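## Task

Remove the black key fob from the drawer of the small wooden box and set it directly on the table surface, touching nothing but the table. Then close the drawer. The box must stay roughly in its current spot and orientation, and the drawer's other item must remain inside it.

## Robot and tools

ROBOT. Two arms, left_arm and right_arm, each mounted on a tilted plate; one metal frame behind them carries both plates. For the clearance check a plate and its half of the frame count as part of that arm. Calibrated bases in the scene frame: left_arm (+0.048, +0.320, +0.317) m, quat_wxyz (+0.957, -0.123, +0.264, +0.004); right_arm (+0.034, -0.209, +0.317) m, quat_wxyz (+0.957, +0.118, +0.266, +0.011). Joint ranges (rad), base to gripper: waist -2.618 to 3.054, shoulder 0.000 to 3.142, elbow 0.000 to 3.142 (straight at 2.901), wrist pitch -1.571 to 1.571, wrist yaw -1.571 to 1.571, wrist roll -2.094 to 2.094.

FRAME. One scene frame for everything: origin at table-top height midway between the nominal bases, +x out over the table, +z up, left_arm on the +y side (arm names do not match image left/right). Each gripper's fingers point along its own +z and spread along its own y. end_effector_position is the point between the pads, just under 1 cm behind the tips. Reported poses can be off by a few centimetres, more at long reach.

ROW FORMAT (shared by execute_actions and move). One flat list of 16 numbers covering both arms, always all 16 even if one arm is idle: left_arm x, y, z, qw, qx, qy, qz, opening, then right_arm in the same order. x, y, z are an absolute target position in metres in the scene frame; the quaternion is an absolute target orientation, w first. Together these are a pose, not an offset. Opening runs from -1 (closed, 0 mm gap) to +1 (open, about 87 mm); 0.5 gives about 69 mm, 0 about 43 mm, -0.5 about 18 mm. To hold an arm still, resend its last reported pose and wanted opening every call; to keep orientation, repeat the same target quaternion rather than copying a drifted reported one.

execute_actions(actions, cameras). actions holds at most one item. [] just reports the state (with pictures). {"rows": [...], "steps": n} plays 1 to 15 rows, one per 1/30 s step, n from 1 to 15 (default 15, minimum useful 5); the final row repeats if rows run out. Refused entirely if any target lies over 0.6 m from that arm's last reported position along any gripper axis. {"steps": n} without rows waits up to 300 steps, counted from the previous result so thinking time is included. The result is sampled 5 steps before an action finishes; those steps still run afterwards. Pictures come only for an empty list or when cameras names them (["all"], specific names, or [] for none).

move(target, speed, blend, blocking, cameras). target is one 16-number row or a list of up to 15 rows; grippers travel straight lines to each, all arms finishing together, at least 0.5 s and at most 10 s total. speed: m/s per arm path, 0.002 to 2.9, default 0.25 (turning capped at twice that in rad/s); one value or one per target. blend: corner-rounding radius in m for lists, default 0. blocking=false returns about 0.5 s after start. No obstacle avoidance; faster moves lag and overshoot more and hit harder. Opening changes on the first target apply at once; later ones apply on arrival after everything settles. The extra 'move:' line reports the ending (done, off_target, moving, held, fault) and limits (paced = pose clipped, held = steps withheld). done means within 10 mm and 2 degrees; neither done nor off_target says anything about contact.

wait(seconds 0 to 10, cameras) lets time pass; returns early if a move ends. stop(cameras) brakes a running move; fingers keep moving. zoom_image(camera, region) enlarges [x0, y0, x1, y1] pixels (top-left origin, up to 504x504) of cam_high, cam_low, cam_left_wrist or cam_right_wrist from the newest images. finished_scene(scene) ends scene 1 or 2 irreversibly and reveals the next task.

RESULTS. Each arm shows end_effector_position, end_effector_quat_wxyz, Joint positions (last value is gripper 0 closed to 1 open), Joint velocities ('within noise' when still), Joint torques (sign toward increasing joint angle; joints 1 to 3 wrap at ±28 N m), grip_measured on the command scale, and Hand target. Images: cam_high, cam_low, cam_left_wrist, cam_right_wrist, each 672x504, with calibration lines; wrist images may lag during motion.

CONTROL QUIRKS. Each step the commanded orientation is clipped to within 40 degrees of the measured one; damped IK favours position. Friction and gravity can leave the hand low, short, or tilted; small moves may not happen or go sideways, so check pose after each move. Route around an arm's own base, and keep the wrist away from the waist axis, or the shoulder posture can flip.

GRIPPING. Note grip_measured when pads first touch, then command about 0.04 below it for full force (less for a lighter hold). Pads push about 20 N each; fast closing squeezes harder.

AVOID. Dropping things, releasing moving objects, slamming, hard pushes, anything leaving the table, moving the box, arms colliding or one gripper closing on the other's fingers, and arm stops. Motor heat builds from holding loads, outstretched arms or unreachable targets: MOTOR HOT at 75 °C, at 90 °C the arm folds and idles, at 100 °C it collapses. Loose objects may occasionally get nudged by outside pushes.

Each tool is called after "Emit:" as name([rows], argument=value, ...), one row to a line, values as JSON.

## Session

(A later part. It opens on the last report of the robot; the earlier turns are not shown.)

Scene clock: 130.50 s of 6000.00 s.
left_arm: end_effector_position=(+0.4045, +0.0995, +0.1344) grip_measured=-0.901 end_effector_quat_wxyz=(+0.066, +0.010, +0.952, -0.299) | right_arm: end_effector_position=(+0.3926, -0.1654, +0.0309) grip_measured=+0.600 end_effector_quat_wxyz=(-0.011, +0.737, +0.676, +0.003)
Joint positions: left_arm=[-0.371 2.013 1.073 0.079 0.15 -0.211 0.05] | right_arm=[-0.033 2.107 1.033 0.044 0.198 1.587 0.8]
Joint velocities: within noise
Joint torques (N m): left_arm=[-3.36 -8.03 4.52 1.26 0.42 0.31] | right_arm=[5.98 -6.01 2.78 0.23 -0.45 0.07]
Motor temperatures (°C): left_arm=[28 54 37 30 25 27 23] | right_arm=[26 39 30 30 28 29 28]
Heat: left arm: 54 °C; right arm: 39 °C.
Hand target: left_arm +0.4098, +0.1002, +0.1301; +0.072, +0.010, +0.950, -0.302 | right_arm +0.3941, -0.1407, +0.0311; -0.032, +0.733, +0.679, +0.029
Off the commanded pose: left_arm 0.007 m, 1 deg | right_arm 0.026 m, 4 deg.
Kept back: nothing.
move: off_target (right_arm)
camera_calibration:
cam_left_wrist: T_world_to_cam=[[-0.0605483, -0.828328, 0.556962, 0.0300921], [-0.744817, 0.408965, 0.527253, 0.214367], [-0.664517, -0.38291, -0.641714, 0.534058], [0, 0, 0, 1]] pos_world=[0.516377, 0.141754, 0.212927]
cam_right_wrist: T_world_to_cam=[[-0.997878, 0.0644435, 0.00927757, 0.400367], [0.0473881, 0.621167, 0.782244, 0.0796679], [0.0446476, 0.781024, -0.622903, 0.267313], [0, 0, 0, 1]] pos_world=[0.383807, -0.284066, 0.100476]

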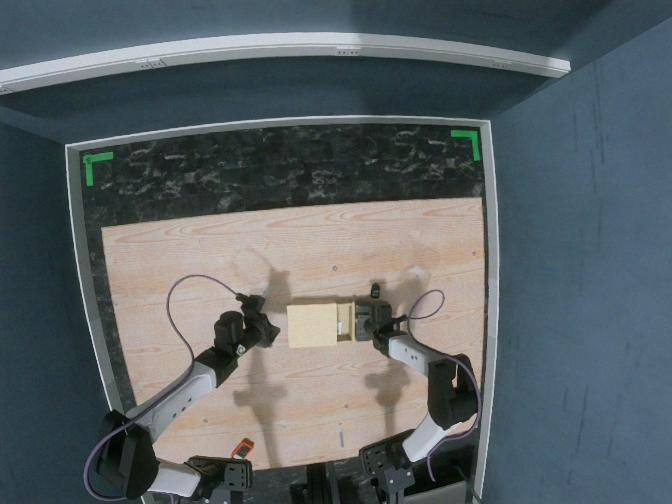

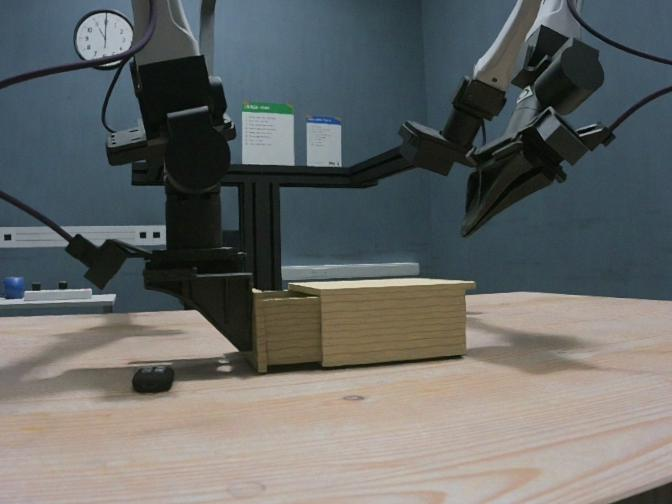

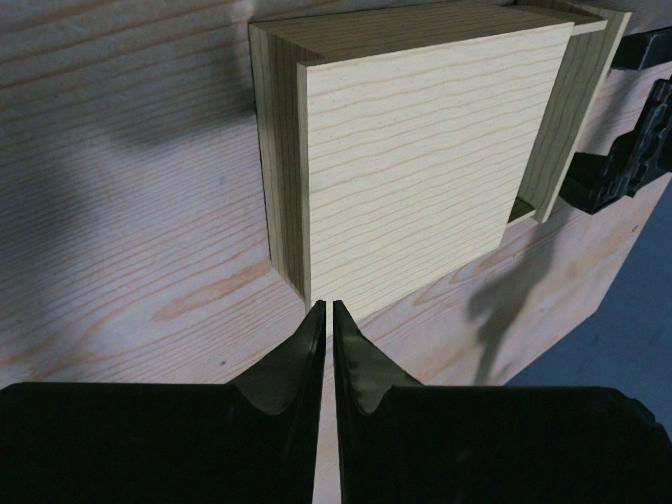

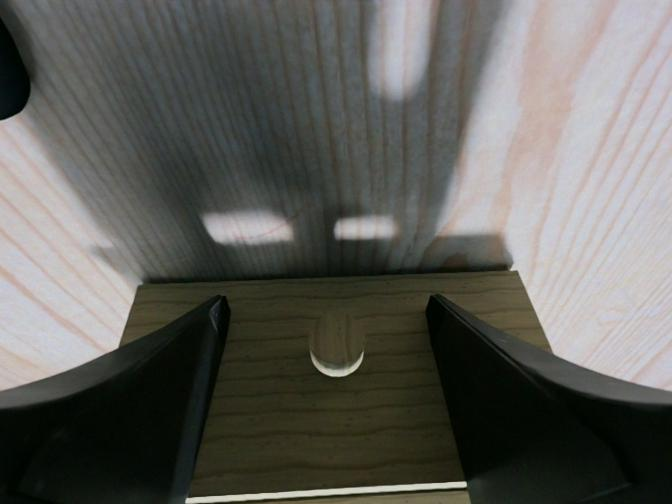

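Emit:
move([
  [0.41, 0.10, 0.13, 0.0716, 0.0103, 0.9504, -0.3025, -0.9, 0.397, -0.115, 0.030, -0.032, 0.7327, 0.6790, 0.030, 0.6],
], speed=[0.06])

Emit:
zoom_image(camera="cam_low", region=[210, 240, 560, 390])

Scene clock: 131.50 s of 6000.00 s.
left_arm: end_effector_position=(+0.4046, +0.0995, +0.1344) grip_measured=-0.901 end_effector_quat_wxyz=(+0.066, +0.010, +0.952, -0.299) | right_arm: end_effector_position=(+0.3958, -0.1402, +0.0301) grip_measured=+0.600 end_effector_quat_wxyz=(-0.009, +0.736, +0.677, +0.006)
Joint positions: left_arm=[-0.371 2.013 1.073 0.079 0.15 -0.211 0.05] | right_arm=[0.034 2.134 1.054 0.044 0.231 1.642 0.8]
Joint velocities: within noise
Joint torques (N m): left_arm=[-3.43 -8.06 4.51 1.24 0.43 0.31] | right_arm=[6.35 -6.13 3.1 0.13 -0.41 0.08]
Motor temperatures (°C): left_arm=[28 53 37 30 25 27 23] | right_arm=[26 39 30 30 28 29 28]
Heat: left arm: 53 °C; right arm: 39 °C.
Hand target: left_arm +0.4099, +0.1002, +0.1301; +0.072, +0.010, +0.950, -0.302 | right_arm +0.3961, -0.1156, +0.0310; -0.032, +0.733, +0.679, +0.029
Off the commanded pose: left_arm 0.007 m, 1 deg | right_arm 0.025 m, 4 deg.
Kept back: nothing.
move: off_target (right_arm)
camera_calibration:
cam_left_wrist: T_world_to_cam=[[-0.0606375, -0.828251, 0.557067, 0.0301108], [-0.745081, 0.408934, 0.526903, 0.214657], [-0.664211, -0.383111, -0.641911, 0.534037], [0, 0, 0, 1]] pos_world=[0.516476, 0.141754, 0.212928]
cam_right_wrist: T_world_to_cam=[[-0.99802, 0.0628081, 0.00347973, 0.401861], [0.0417796, 0.620492, 0.783099, 0.0665383], [0.0470259, 0.781694, -0.621887, 0.246177], [0, 0, 0, 1]] pos_world=[0.386708, -0.258961, 0.0995897]

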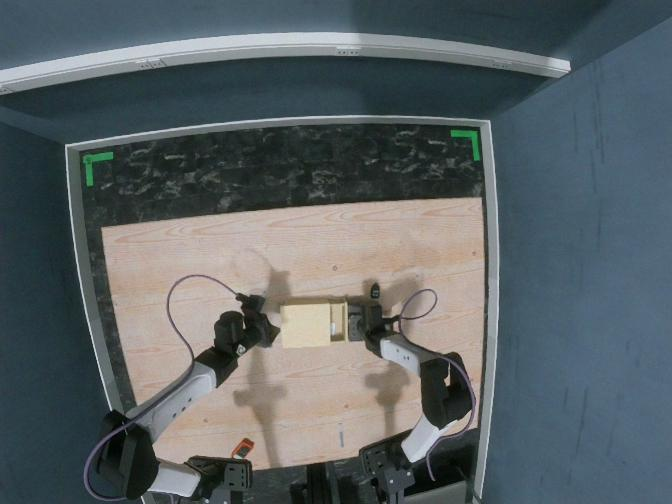

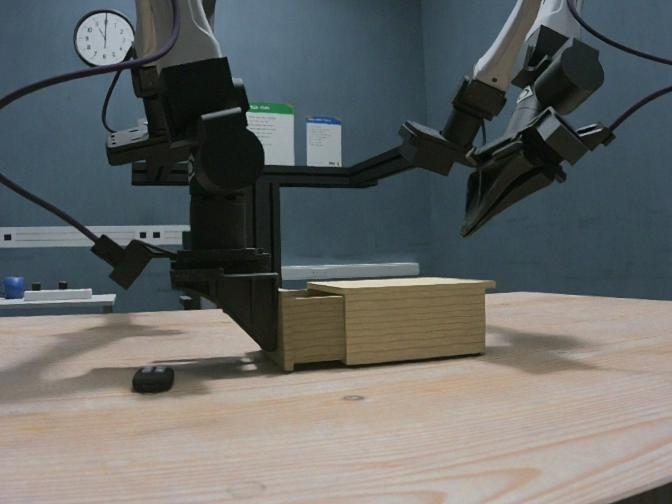

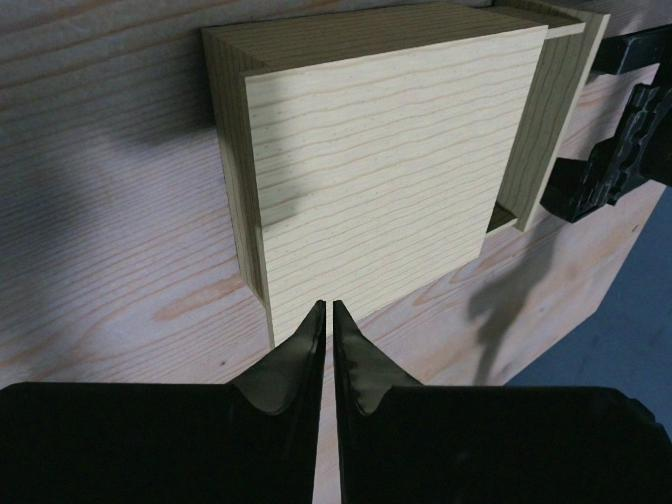

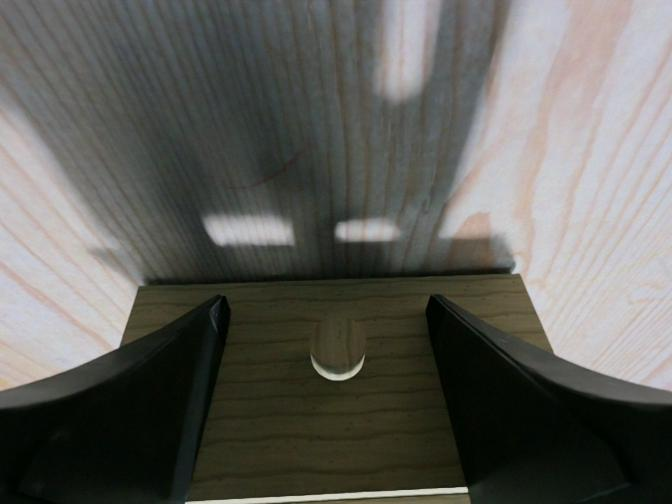

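Scaled by 1.440 from the camera's 672x504 image, which has a finer 960x720 frame.

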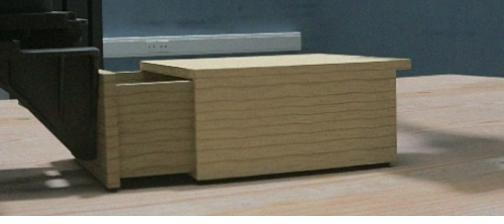

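Emit:
move([
  [0.41, 0.06, 0.11, 0.0716, 0.0103, 0.9504, -0.3025, -0.9, 0.392, -0.195, 0.030, 0.0, 0.7337, 0.6794, 0.0, 0.6],
  [0.41, 0.06, 0.11, 0.0716, 0.0103, 0.9504, -0.3025, -0.9, 0.391, -0.200, 0.030, 0.0, 0.7337, 0.6794, 0.0, -0.95],
  [0.41, 0.06, 0.11, 0.0716, 0.0103, 0.9504, -0.3025, -0.9, 0.394, -0.145, 0.030, -0.032, 0.7327, 0.6790, 0.030, -0.95],
], speed=[0.2, 0.1, 0.08])

Emit:
zoom_image(camera="cam_low", region=[210, 240, 560, 390])

Scene clock: 135.10 s of 6000.00 s.
left_arm: end_effector_position=(+0.4052, +0.0615, +0.1143) grip_measured=-0.901 end_effector_quat_wxyz=(+0.064, +0.013, +0.949, -0.310) | right_arm: end_effector_position=(+0.3829, -0.1597, +0.0263) grip_measured=-0.950 end_effector_quat_wxyz=(-0.030, +0.734, +0.678, +0.007)
Joint positions: left_arm=[-0.425 2.152 1.168 0.13 0.139 -0.249 0.05] | right_arm=[-0.038 2.127 1.027 0.049 0.163 1.58 0.025]
Joint velocities: within noise
Joint torques (N m): left_arm=[-5.37 -8.5 4.38 1.28 0.11 0.16] | right_arm=[5.14 -7.79 2.82 0.17 -0.23 -0.02]
Motor temperatures (°C): left_arm=[28 53 37 30 25 27 23] | right_arm=[26 40 30 30 28 29 28]
Heat: left arm: 53 °C; right arm: 40 °C.
Hand target: left_arm +0.4099, +0.0601, +0.1101; +0.072, +0.010, +0.950, -0.303 | right_arm +0.3935, -0.1451, +0.0305; -0.032, +0.733, +0.679, +0.030
Off the commanded pose: left_arm 0.007 m, 1 deg | right_arm 0.019 m, 3 deg.
Kept back: nothing.
move: off_target (right_arm); target 2's new opening was sent with right_arm's hand 0.022 m and 3 deg from that target
camera_calibration:
cam_left_wrist: T_world_to_cam=[[-0.0663793, -0.815141, 0.575447, 0.00923897], [-0.740396, 0.426851, 0.519242, 0.239097], [-0.668886, -0.391592, -0.631861, 0.508205], [0, 0, 0, 1]] pos_world=[0.517571, 0.104481, 0.191649]
cam_right_wrist: T_world_to_cam=[[-0.997864, 0.0573126, 0.0313513, 0.38865], [0.0593535, 0.5949, 0.801606, 0.0708483], [0.0272912, 0.801754, -0.597031, 0.269767], [0, 0, 0, 1]] pos_world=[0.376252, -0.280709, 0.0920819]

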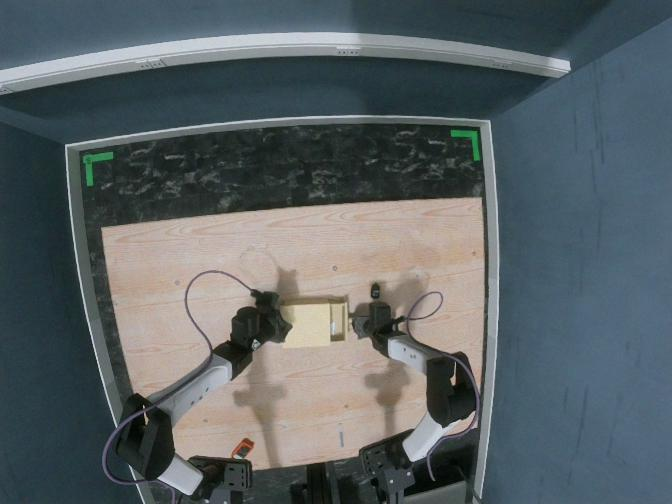

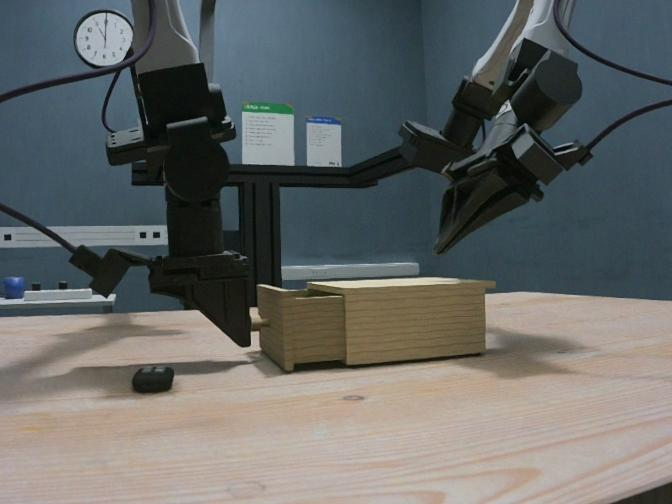

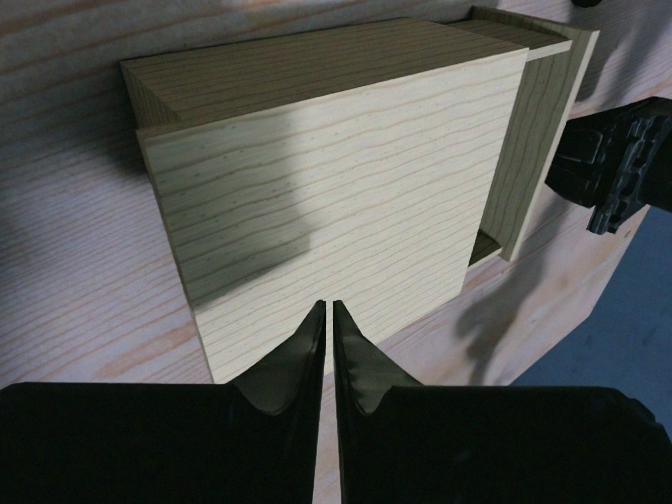

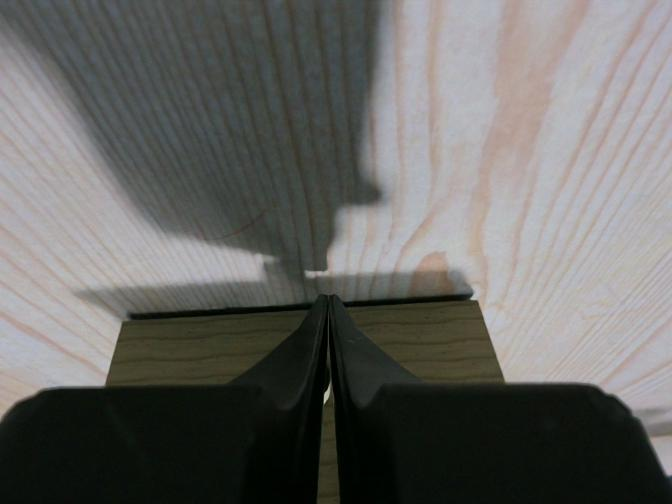

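Scaled by 1.440 from the camera's 672x504 image, which has a finer 960x720 frame.

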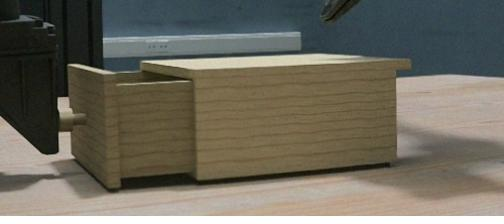

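Emit:
move([
  [0.41, 0.06, 0.11, 0.0716, 0.0103, 0.9504, -0.3025, -0.9, 0.397, -0.120, 0.032, -0.032, 0.7327, 0.6790, 0.030, -0.95],
], speed=[0.06])

Emit:
zoom_image(camera="cam_low", region=[210, 240, 560, 390])

Scene clock: 136.13 s of 6000.00 s.
left_arm: end_effector_position=(+0.4052, +0.0615, +0.1143) grip_measured=-0.901 end_effector_quat_wxyz=(+0.064, +0.013, +0.949, -0.310) | right_arm: end_effector_position=(+0.3967, -0.1370, +0.0327) grip_measured=-0.950 end_effector_quat_wxyz=(-0.017, +0.736, +0.677, +0.016)
Joint positions: left_arm=[-0.425 2.152 1.168 0.13 0.139 -0.249 0.05] | right_arm=[0.031 2.127 1.049 0.048 0.204 1.639 0.025]
Joint velocities: within noise
Joint torques (N m): left_arm=[-5.35 -8.51 4.37 1.29 0.12 0.14] | right_arm=[5.46 -6.53 3.04 0.07 -0.28 -0.05]
Motor temperatures (°C): left_arm=[28 53 37 30 25 27 23] | right_arm=[27 40 30 30 28 29 28]
Heat: left arm: 53 °C; right arm: 40 °C.
Hand target: left_arm +0.4098, +0.0601, +0.1101; +0.071, +0.010, +0.950, -0.303 | right_arm +0.3965, -0.1203, +0.0325; -0.032, +0.733, +0.679, +0.030
Off the commanded pose: left_arm 0.007 m, 1 deg | right_arm 0.017 m, 2 deg.
Kept back: nothing.
move: off_target (right_arm)
camera_calibration:
cam_left_wrist: T_world_to_cam=[[-0.0663793, -0.815141, 0.575447, 0.00923897], [-0.740396, 0.426851, 0.519242, 0.239097], [-0.668886, -0.391592, -0.631861, 0.508205], [0, 0, 0, 1]] pos_world=[0.517571, 0.104481, 0.191649]
cam_right_wrist: T_world_to_cam=[[-0.997996, 0.0632728, 0.000381708, 0.402691], [0.0383663, 0.600329, 0.798833, 0.060598], [0.0503152, 0.797247, -0.601553, 0.245306], [0, 0, 0, 1]] pos_world=[0.387217, -0.257428, 0.0990036]

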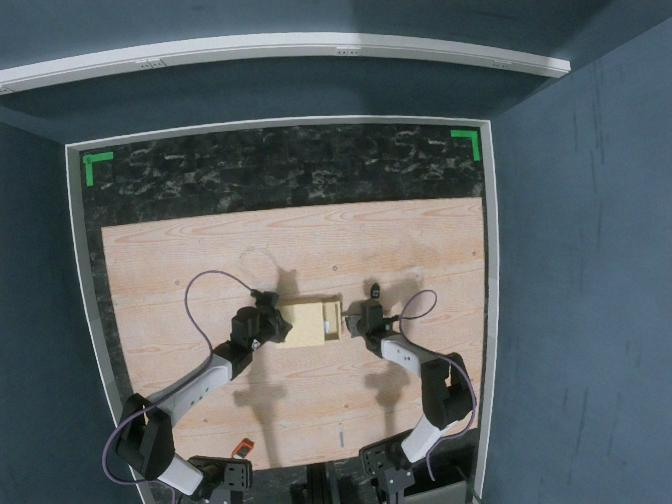

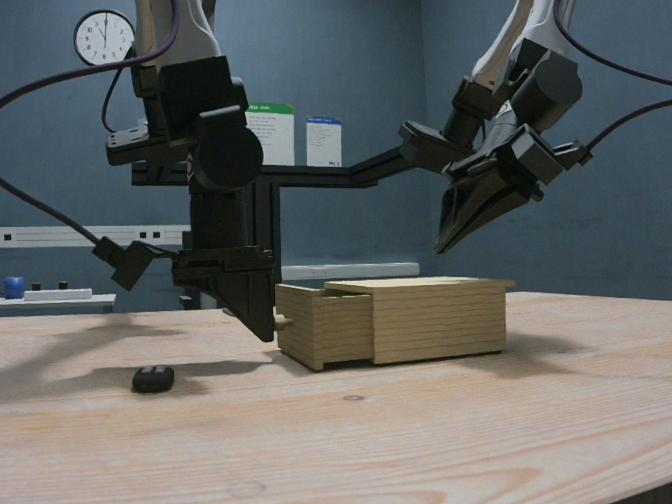

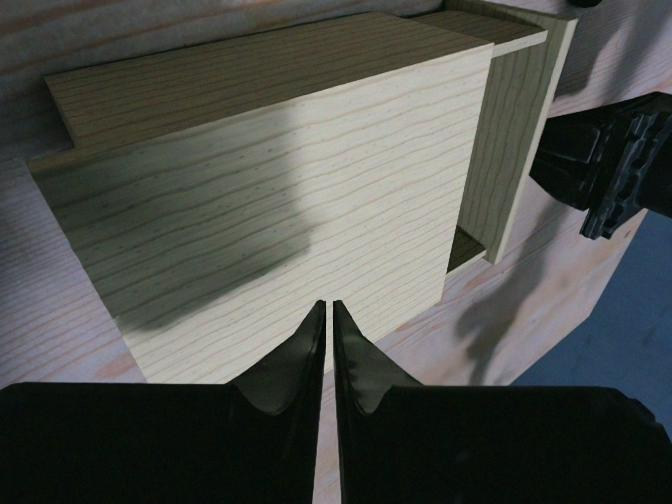

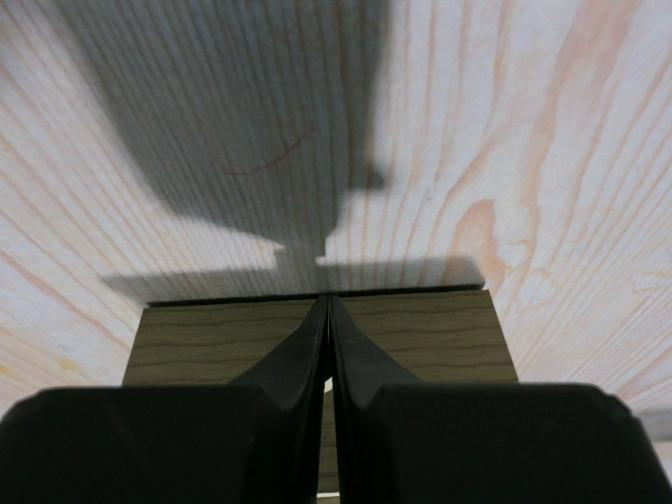

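Scaled by 1.440 from the camera's 672x504 image, which has a finer 960x720 frame.

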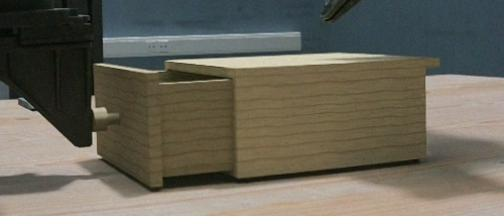

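Emit:
move([
  [0.41, 0.16, 0.11, 0.0716, 0.0103, 0.9504, -0.3025, -0.9, 0.395, -0.180, 0.030, 0.0, 0.7337, 0.6794, 0.0, -0.95],
  [0.413, 0.165, 0.030, 0.0716, 0.0103, 0.9504, -0.3025, -0.9, 0.396, -0.180, 0.030, -0.032, 0.7327, 0.6790, 0.030, 0.4],
  [0.412, 0.105, 0.028, 0.0716, 0.0103, 0.9504, -0.3025, -0.9, 0.398, -0.115, 0.030, -0.032, 0.7327, 0.6790, 0.030, 0.4],
], speed=[0.25, 0.2, 0.1])

Emit:
zoom_image(camera="cam_low", region=[210, 240, 560, 390])

Scene clock: 140.27 s of 6000.00 s.
left_arm: end_effector_position=(+0.4100, +0.1124, +0.0311) grip_measured=-0.901 end_effector_quat_wxyz=(+0.066, +0.010, +0.951, -0.302) | right_arm: end_effector_position=(+0.3990, -0.1197, +0.0342) grip_measured=+0.400 end_effector_quat_wxyz=(-0.033, +0.732, +0.679, +0.034)
Joint positions: left_arm=[-0.238 2.35 1.25 0.22 0.243 -0.109 0.05] | right_arm=[0.055 2.142 1.065 0.047 0.169 1.65 0.7]
Joint velocities: within noise
Joint torques (N m): left_arm=[-5.81 -8.49 3.32 1.21 0.24 0.12] | right_arm=[4.6 -6.46 2.84 0.13 0.11 -0.01]
Motor temperatures (°C): left_arm=[28 53 37 30 25 27 23] | right_arm=[26 40 30 29 28 29 28]
Heat: left arm: 53 °C; right arm: 40 °C.
Hand target: left_arm +0.4119, +0.1052, +0.0283; +0.072, +0.010, +0.950, -0.303 | right_arm +0.3980, -0.1150, +0.0302; -0.032, +0.733, +0.679, +0.030
Off the commanded pose: left_arm 0.008 m, 1 deg | right_arm 0.006 m, 0 deg.
Kept back: nothing.
move: done; target 2's new opening was sent with right_arm's hand 0.013 m and 1 deg from that target
camera_calibration:
cam_left_wrist: T_world_to_cam=[[-0.0598008, -0.823998, 0.563428, 0.0976079], [-0.744564, 0.412769, 0.524638, 0.267249], [-0.664867, -0.388134, -0.638204, 0.477024], [0, 0, 0, 1]] pos_world=[0.521978, 0.155266, 0.109234]
cam_right_wrist: T_world_to_cam=[[-0.998504, 0.0546452, -0.00182017, 0.403268], [0.0292709, 0.562378, 0.826362, 0.0471107], [0.0461803, 0.825072, -0.563137, 0.236011], [0, 0, 0, 1]] pos_world=[0.390386, -0.243257, 0.0947101]

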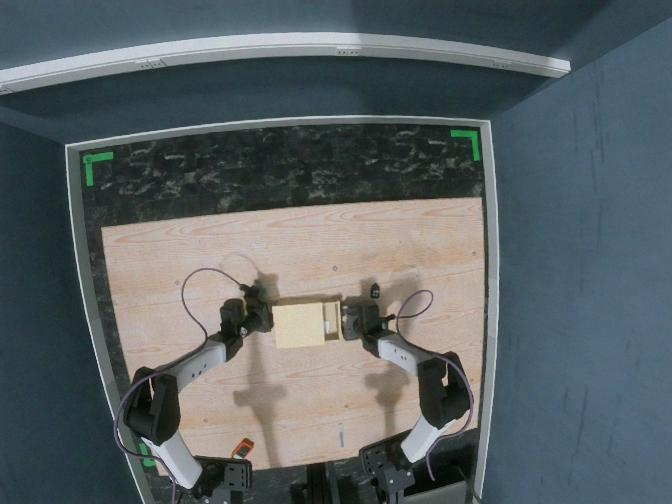

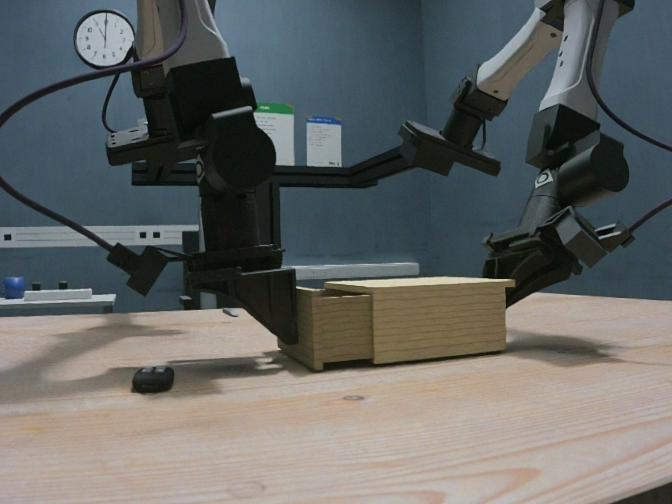

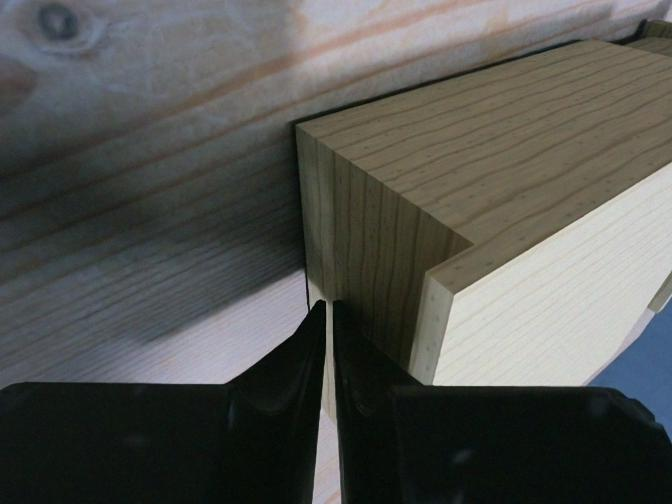

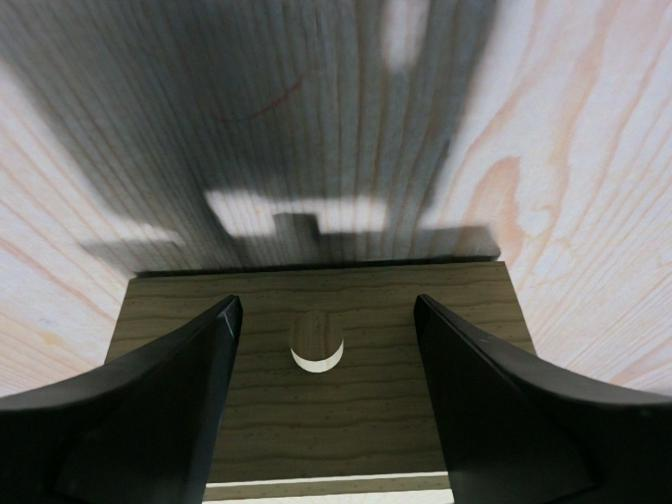

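Scaled by 1.440 from the camera's 672x504 image, which has a finer 960x720 frame.

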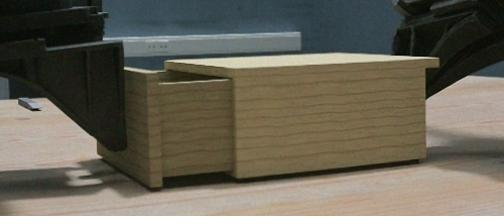

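Emit:
move([
  [0.405, 0.060, 0.034, 0.0716, 0.0103, 0.9504, -0.3025, -0.9, 0.401, -0.088, 0.030, -0.045, 0.7321, 0.6785, 0.042, 0.4],
  [0.401, 0.055, 0.036, 0.0716, 0.0103, 0.9504, -0.3025, -0.9, 0.404, -0.058, 0.030, -0.058, 0.7312, 0.6776, 0.0535, 0.4],
], speed=[0.06, 0.05])

Emit:
zoom_image(camera="cam_low", region=[210, 240, 560, 390])

Scene clock: 142.27 s of 6000.00 s.
left_arm: end_effector_position=(+0.4150, +0.1006, +0.0262) grip_measured=-0.901 end_effector_quat_wxyz=(+0.080, +0.003, +0.967, -0.243) | right_arm: end_effector_position=(+0.4002, -0.0912, +0.0267) grip_measured=+0.400 end_effector_quat_wxyz=(-0.030, +0.735, +0.677, +0.018)
Joint positions: left_arm=[-0.31 2.369 1.274 0.235 0.069 -0.164 0.05] | right_arm=[0.134 2.205 1.133 0.007 0.232 1.731 0.7]
Joint velocities: within noise
Joint torques (N m): left_arm=[-10.32 -7.6 2.54 1.47 1.04 -0.31] | right_arm=[7.94 -6.24 3.73 0.23 -0.62 0.12]
Motor temperatures (°C): left_arm=[29 53 37 30 25 27 23] | right_arm=[27 40 30 29 28 29 28]
Heat: left arm: 53 °C; right arm: 40 °C.
Hand target: left_arm +0.3991, +0.0584, +0.0382; +0.069, +0.012, +0.951, -0.301 | right_arm +0.4027, -0.0592, +0.0317; -0.058, +0.731, +0.678, +0.052
Off the commanded pose: left_arm 0.049 m, 7 deg | right_arm 0.034 m, 5 deg.
Kept back: nothing.
move: off_target (left_arm, right_arm)
camera_calibration:
cam_left_wrist: T_world_to_cam=[[-0.0454072, -0.888124, 0.457355, 0.0942446], [-0.767374, 0.324134, 0.55324, 0.295915], [-0.63959, -0.325841, -0.696241, 0.457359], [0, 0, 0, 1]] pos_world=[0.523879, 0.136811, 0.111617]
cam_right_wrist: T_world_to_cam=[[-0.998037, 0.0601972, 0.017299, 0.402676], [0.0492049, 0.582668, 0.811219, 0.0313945], [0.0387536, 0.810478, -0.584486, 0.210447], [0, 0, 0, 1]] pos_world=[0.392185, -0.213095, 0.0905696]

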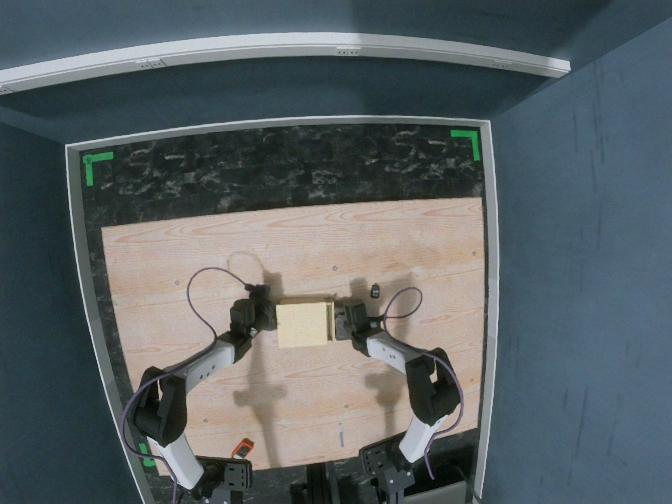

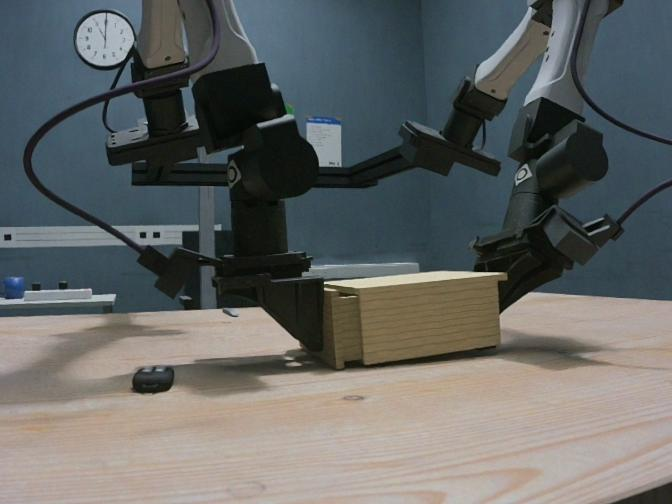

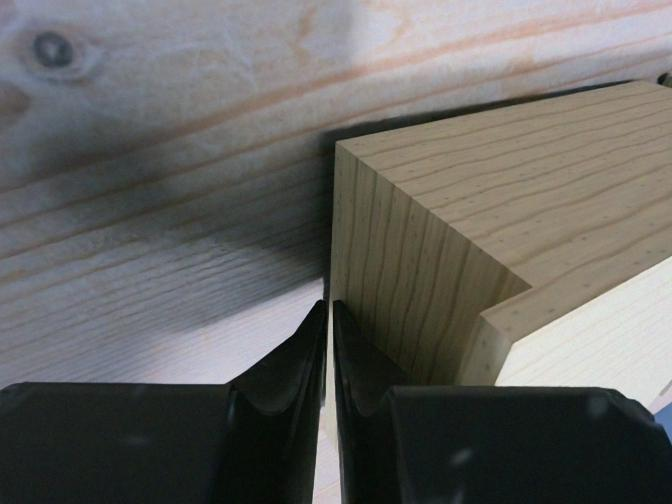

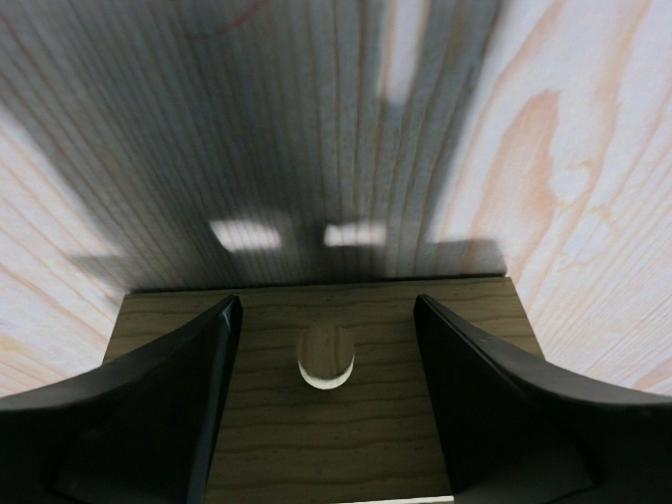

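Scaled by 1.440 from the camera's 672x504 image, which has a finer 960x720 frame.

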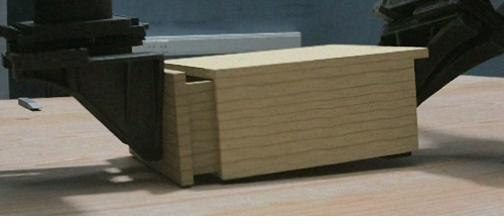

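Emit:
move([
  [0.406, 0.090, 0.028, 0.0716, 0.0103, 0.9504, -0.3025, -0.9, 0.402, -0.085, 0.030, -0.032, 0.7327, 0.6790, 0.030, 0.4],
  [0.410, 0.135, 0.040, 0.0716, 0.0103, 0.9504, -0.3025, -0.9, 0.402, -0.093, 0.034, 0.0, 0.7337, 0.6794, 0.0, 0.4],
  [0.41, 0.13, 0.12, 0.0716, 0.0103, 0.9504, -0.3025, -0.9, 0.402, -0.093, 0.034, 0.0, 0.7337, 0.6794, 0.0, 0.4],
  [0.412, 0.045, 0.11, 0.0716, 0.0103, 0.9504, -0.3025, -0.9, 0.402, -0.093, 0.034, 0.0, 0.7337, 0.6794, 0.0, 0.4],
], speed=[0.1, 0.1, 0.2, 0.2], blend=[0, 0, 0.02, 0])

Emit:
zoom_image(camera="cam_low", region=[210, 240, 560, 390])

Scene clock: 145.27 s of 6000.00 s.
left_arm: end_effector_position=(+0.4105, +0.0430, +0.1160) grip_measured=-0.901 end_effector_quat_wxyz=(+0.073, +0.015, +0.946, -0.314) | right_arm: end_effector_position=(+0.3973, -0.0935, +0.0260) grip_measured=+0.400 end_effector_quat_wxyz=(-0.008, +0.733, +0.680, -0.001)
Joint positions: left_arm=[-0.46 2.183 1.209 0.141 0.121 -0.27 0.05] | right_arm=[0.155 2.205 1.126 0.006 0.3 1.746 0.7]
Joint velocities: within noise
Joint torques (N m): left_arm=[-5.2 -8.73 4.57 1.12 0.08 0.15] | right_arm=[5.37 -9.96 1.37 -0.04 0.25 -0.06]
Motor temperatures (°C): left_arm=[29 53 37 30 25 27 23] | right_arm=[27 40 30 29 28 29 28]
Heat: left arm: 53 °C; right arm: 40 °C.
Hand target: left_arm +0.4121, +0.0451, +0.1102; +0.072, +0.010, +0.950, -0.303 | right_arm +0.4021, -0.0929, +0.0338; +0.000, +0.734, +0.679, +0.000
Off the commanded pose: left_arm 0.007 m, 2 deg | right_arm 0.009 m, 1 deg.
Kept back: nothing.
move: done
camera_calibration:
cam_left_wrist: T_world_to_cam=[[-0.0753982, -0.809617, 0.582096, -0.00368454], [-0.749858, 0.430828, 0.502095, 0.255684], [-0.657288, -0.398632, -0.639582, 0.502057], [0, 0, 0, 1]] pos_world=[0.521445, 0.0869972, 0.194873]
cam_right_wrist: T_world_to_cam=[[-0.998421, 0.0550012, 0.0114103, 0.399786], [0.043507, 0.628694, 0.776435, 0.0410019], [0.0355312, 0.775705, -0.630094, 0.211287], [0, 0, 0, 1]] pos_world=[0.389863, -0.211663, 0.0967335]

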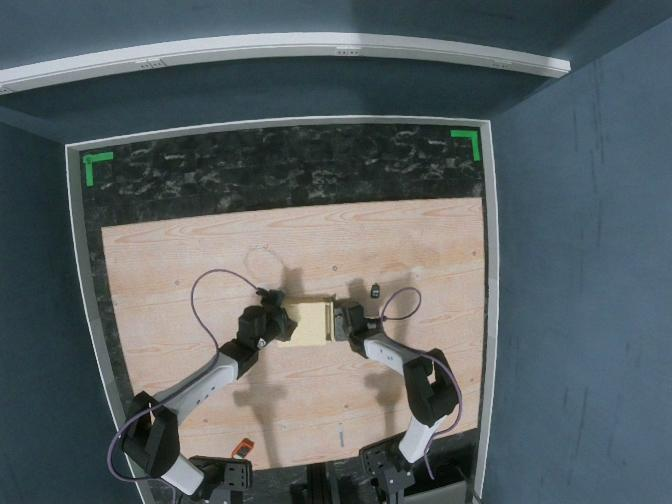

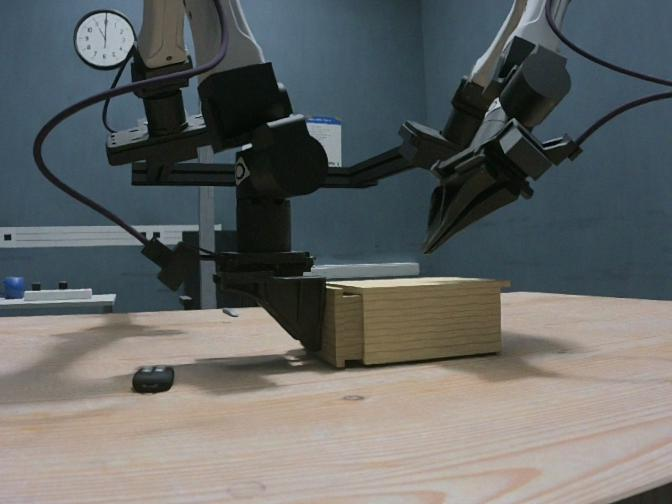

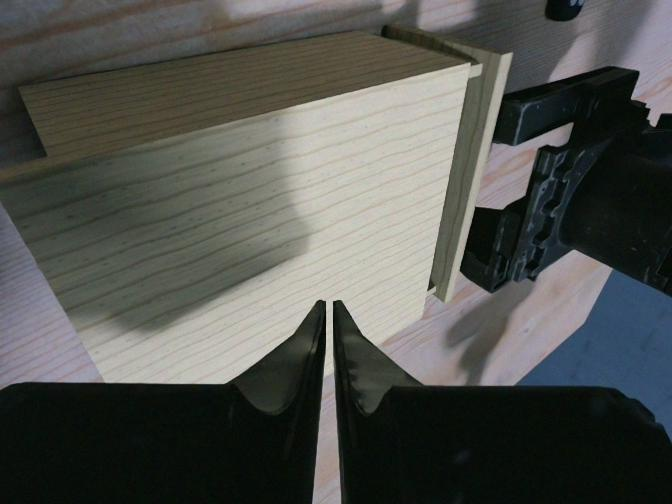

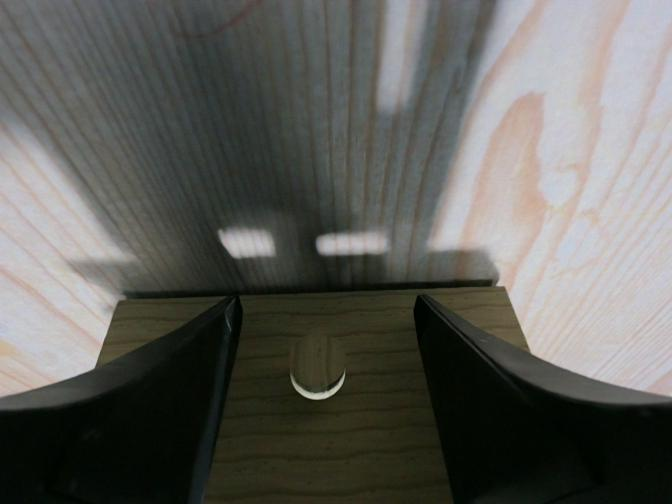

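Scaled by 1.440 from the camera's 672x504 image, which has a finer 960x720 frame.

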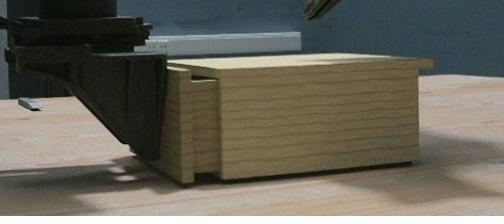

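Emit:
move([
  [0.412, 0.060, 0.115, 0.0397, -0.0052, 0.9906, -0.1304, -0.9, 0.402, -0.091, 0.034, 0.0, 0.7337, 0.6794, 0.0, 0.4],
  [0.412, 0.056, 0.080, 0.0397, -0.0052, 0.9906, -0.1304, -0.9, 0.402, -0.091, 0.034, 0.0, 0.7337, 0.6794, 0.0, 0.4],
  [0.412, 0.058, 0.048, 0.0397, -0.0052, 0.9906, -0.1304, -0.9, 0.402, -0.088, 0.034, 0.0, 0.7337, 0.6794, 0.0, 0.4],
], speed=[0.25, 0.1, 0.05], blend=[0.01, 0, 0])

Emit:
zoom_image(camera="cam_low", region=[210, 240, 560, 390])

Scene clock: 148.40 s of 6000.00 s.
left_arm: end_effector_position=(+0.4120, +0.0423, +0.0847) grip_measured=-0.901 end_effector_quat_wxyz=(+0.032, +0.003, +0.986, -0.163) | right_arm: end_effector_position=(+0.3969, -0.0918, +0.0267) grip_measured=+0.400 end_effector_quat_wxyz=(-0.006, +0.735, +0.678, -0.003)
Joint positions: left_arm=[-0.536 2.337 1.474 -0.145 -0.198 -0.366 0.05] | right_arm=[0.163 2.205 1.126 0.002 0.311 1.76 0.7]
Joint velocities: within noise
Joint torques (N m): left_arm=[-2.66 -5.3 4.11 1.6 -0.32 0.37] | right_arm=[5.59 -9.46 1.99 -0.05 0.18 -0.08]
Motor temperatures (°C): left_arm=[29 53 37 30 25 27 23] | right_arm=[27 40 30 29 28 29 28]
Heat: left arm: 53 °C; right arm: 40 °C.
Hand target: left_arm +0.4098, +0.0597, +0.0514; +0.038, -0.005, +0.991, -0.130 | right_arm +0.4020, -0.0880, +0.0339; +0.000, +0.734, +0.679, +0.000
Off the commanded pose: left_arm 0.040 m, 4 deg | right_arm 0.010 m, 1 deg.
Kept back: nothing.
move: off_target (left_arm)
camera_calibration:
cam_left_wrist: T_world_to_cam=[[-0.0187294, -0.950487, 0.3102, 0.019667], [-0.706429, 0.232135, 0.668634, 0.249285], [-0.707536, -0.206611, -0.675799, 0.498371], [0, 0, 0, 1]] pos_world=[0.529086, 0.0637944, 0.164017]
cam_right_wrist: T_world_to_cam=[[-0.998096, 0.060567, 0.0116752, 0.399579], [0.0475036, 0.634037, 0.771842, 0.0384135], [0.0393457, 0.770927, -0.635707, 0.208613], [0, 0, 0, 1]] pos_world=[0.388785, -0.209383, 0.0983026]

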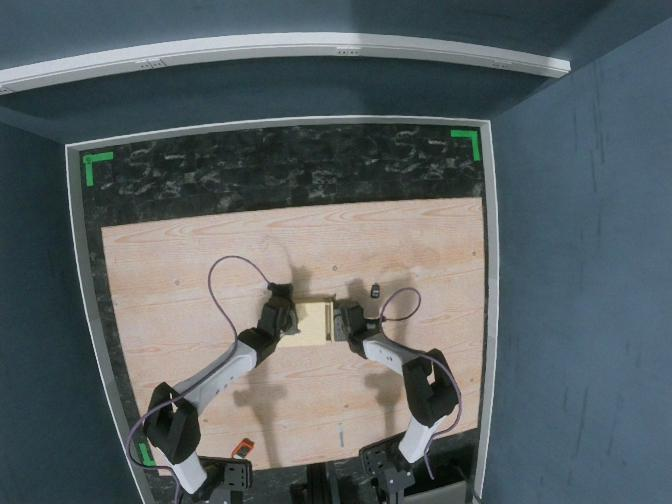

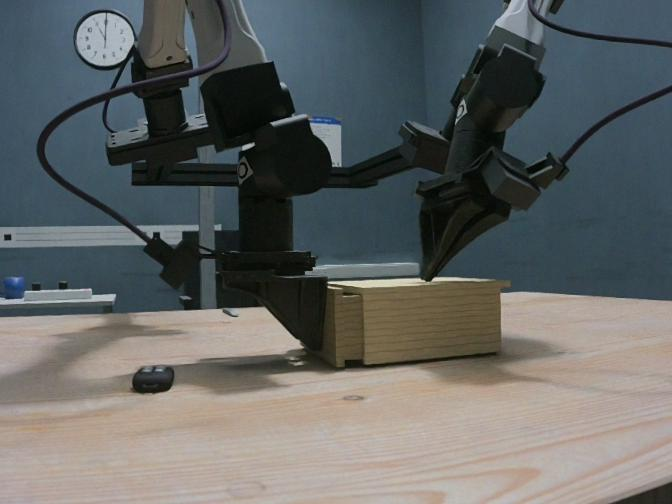

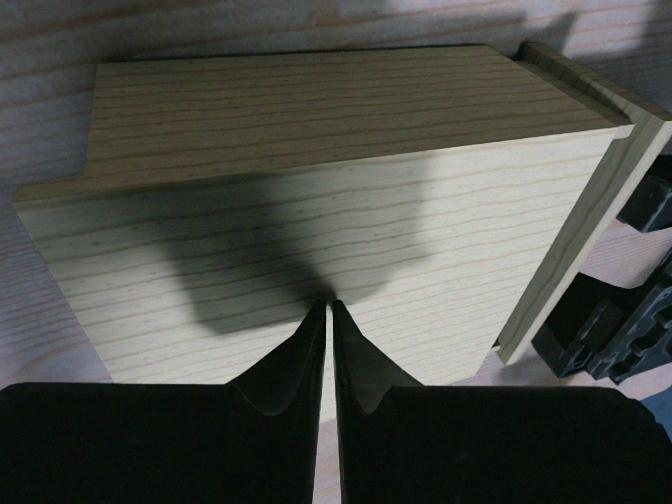

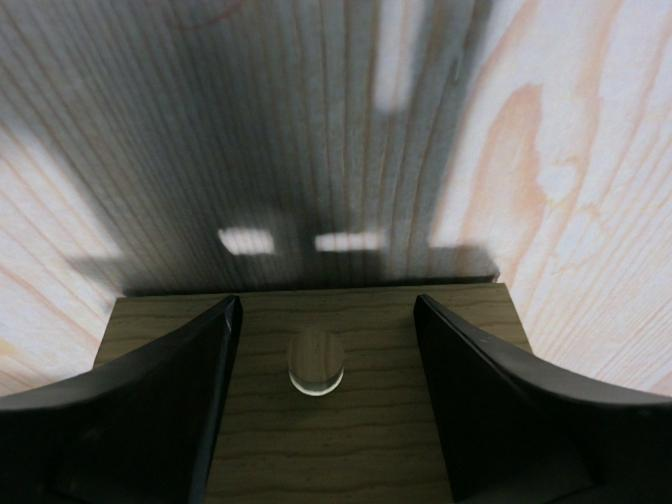

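Scaled by 1.440 from the camera's 672x504 image, which has a finer 960x720 frame.

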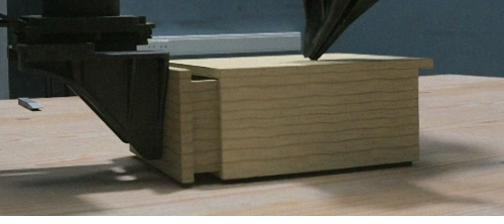

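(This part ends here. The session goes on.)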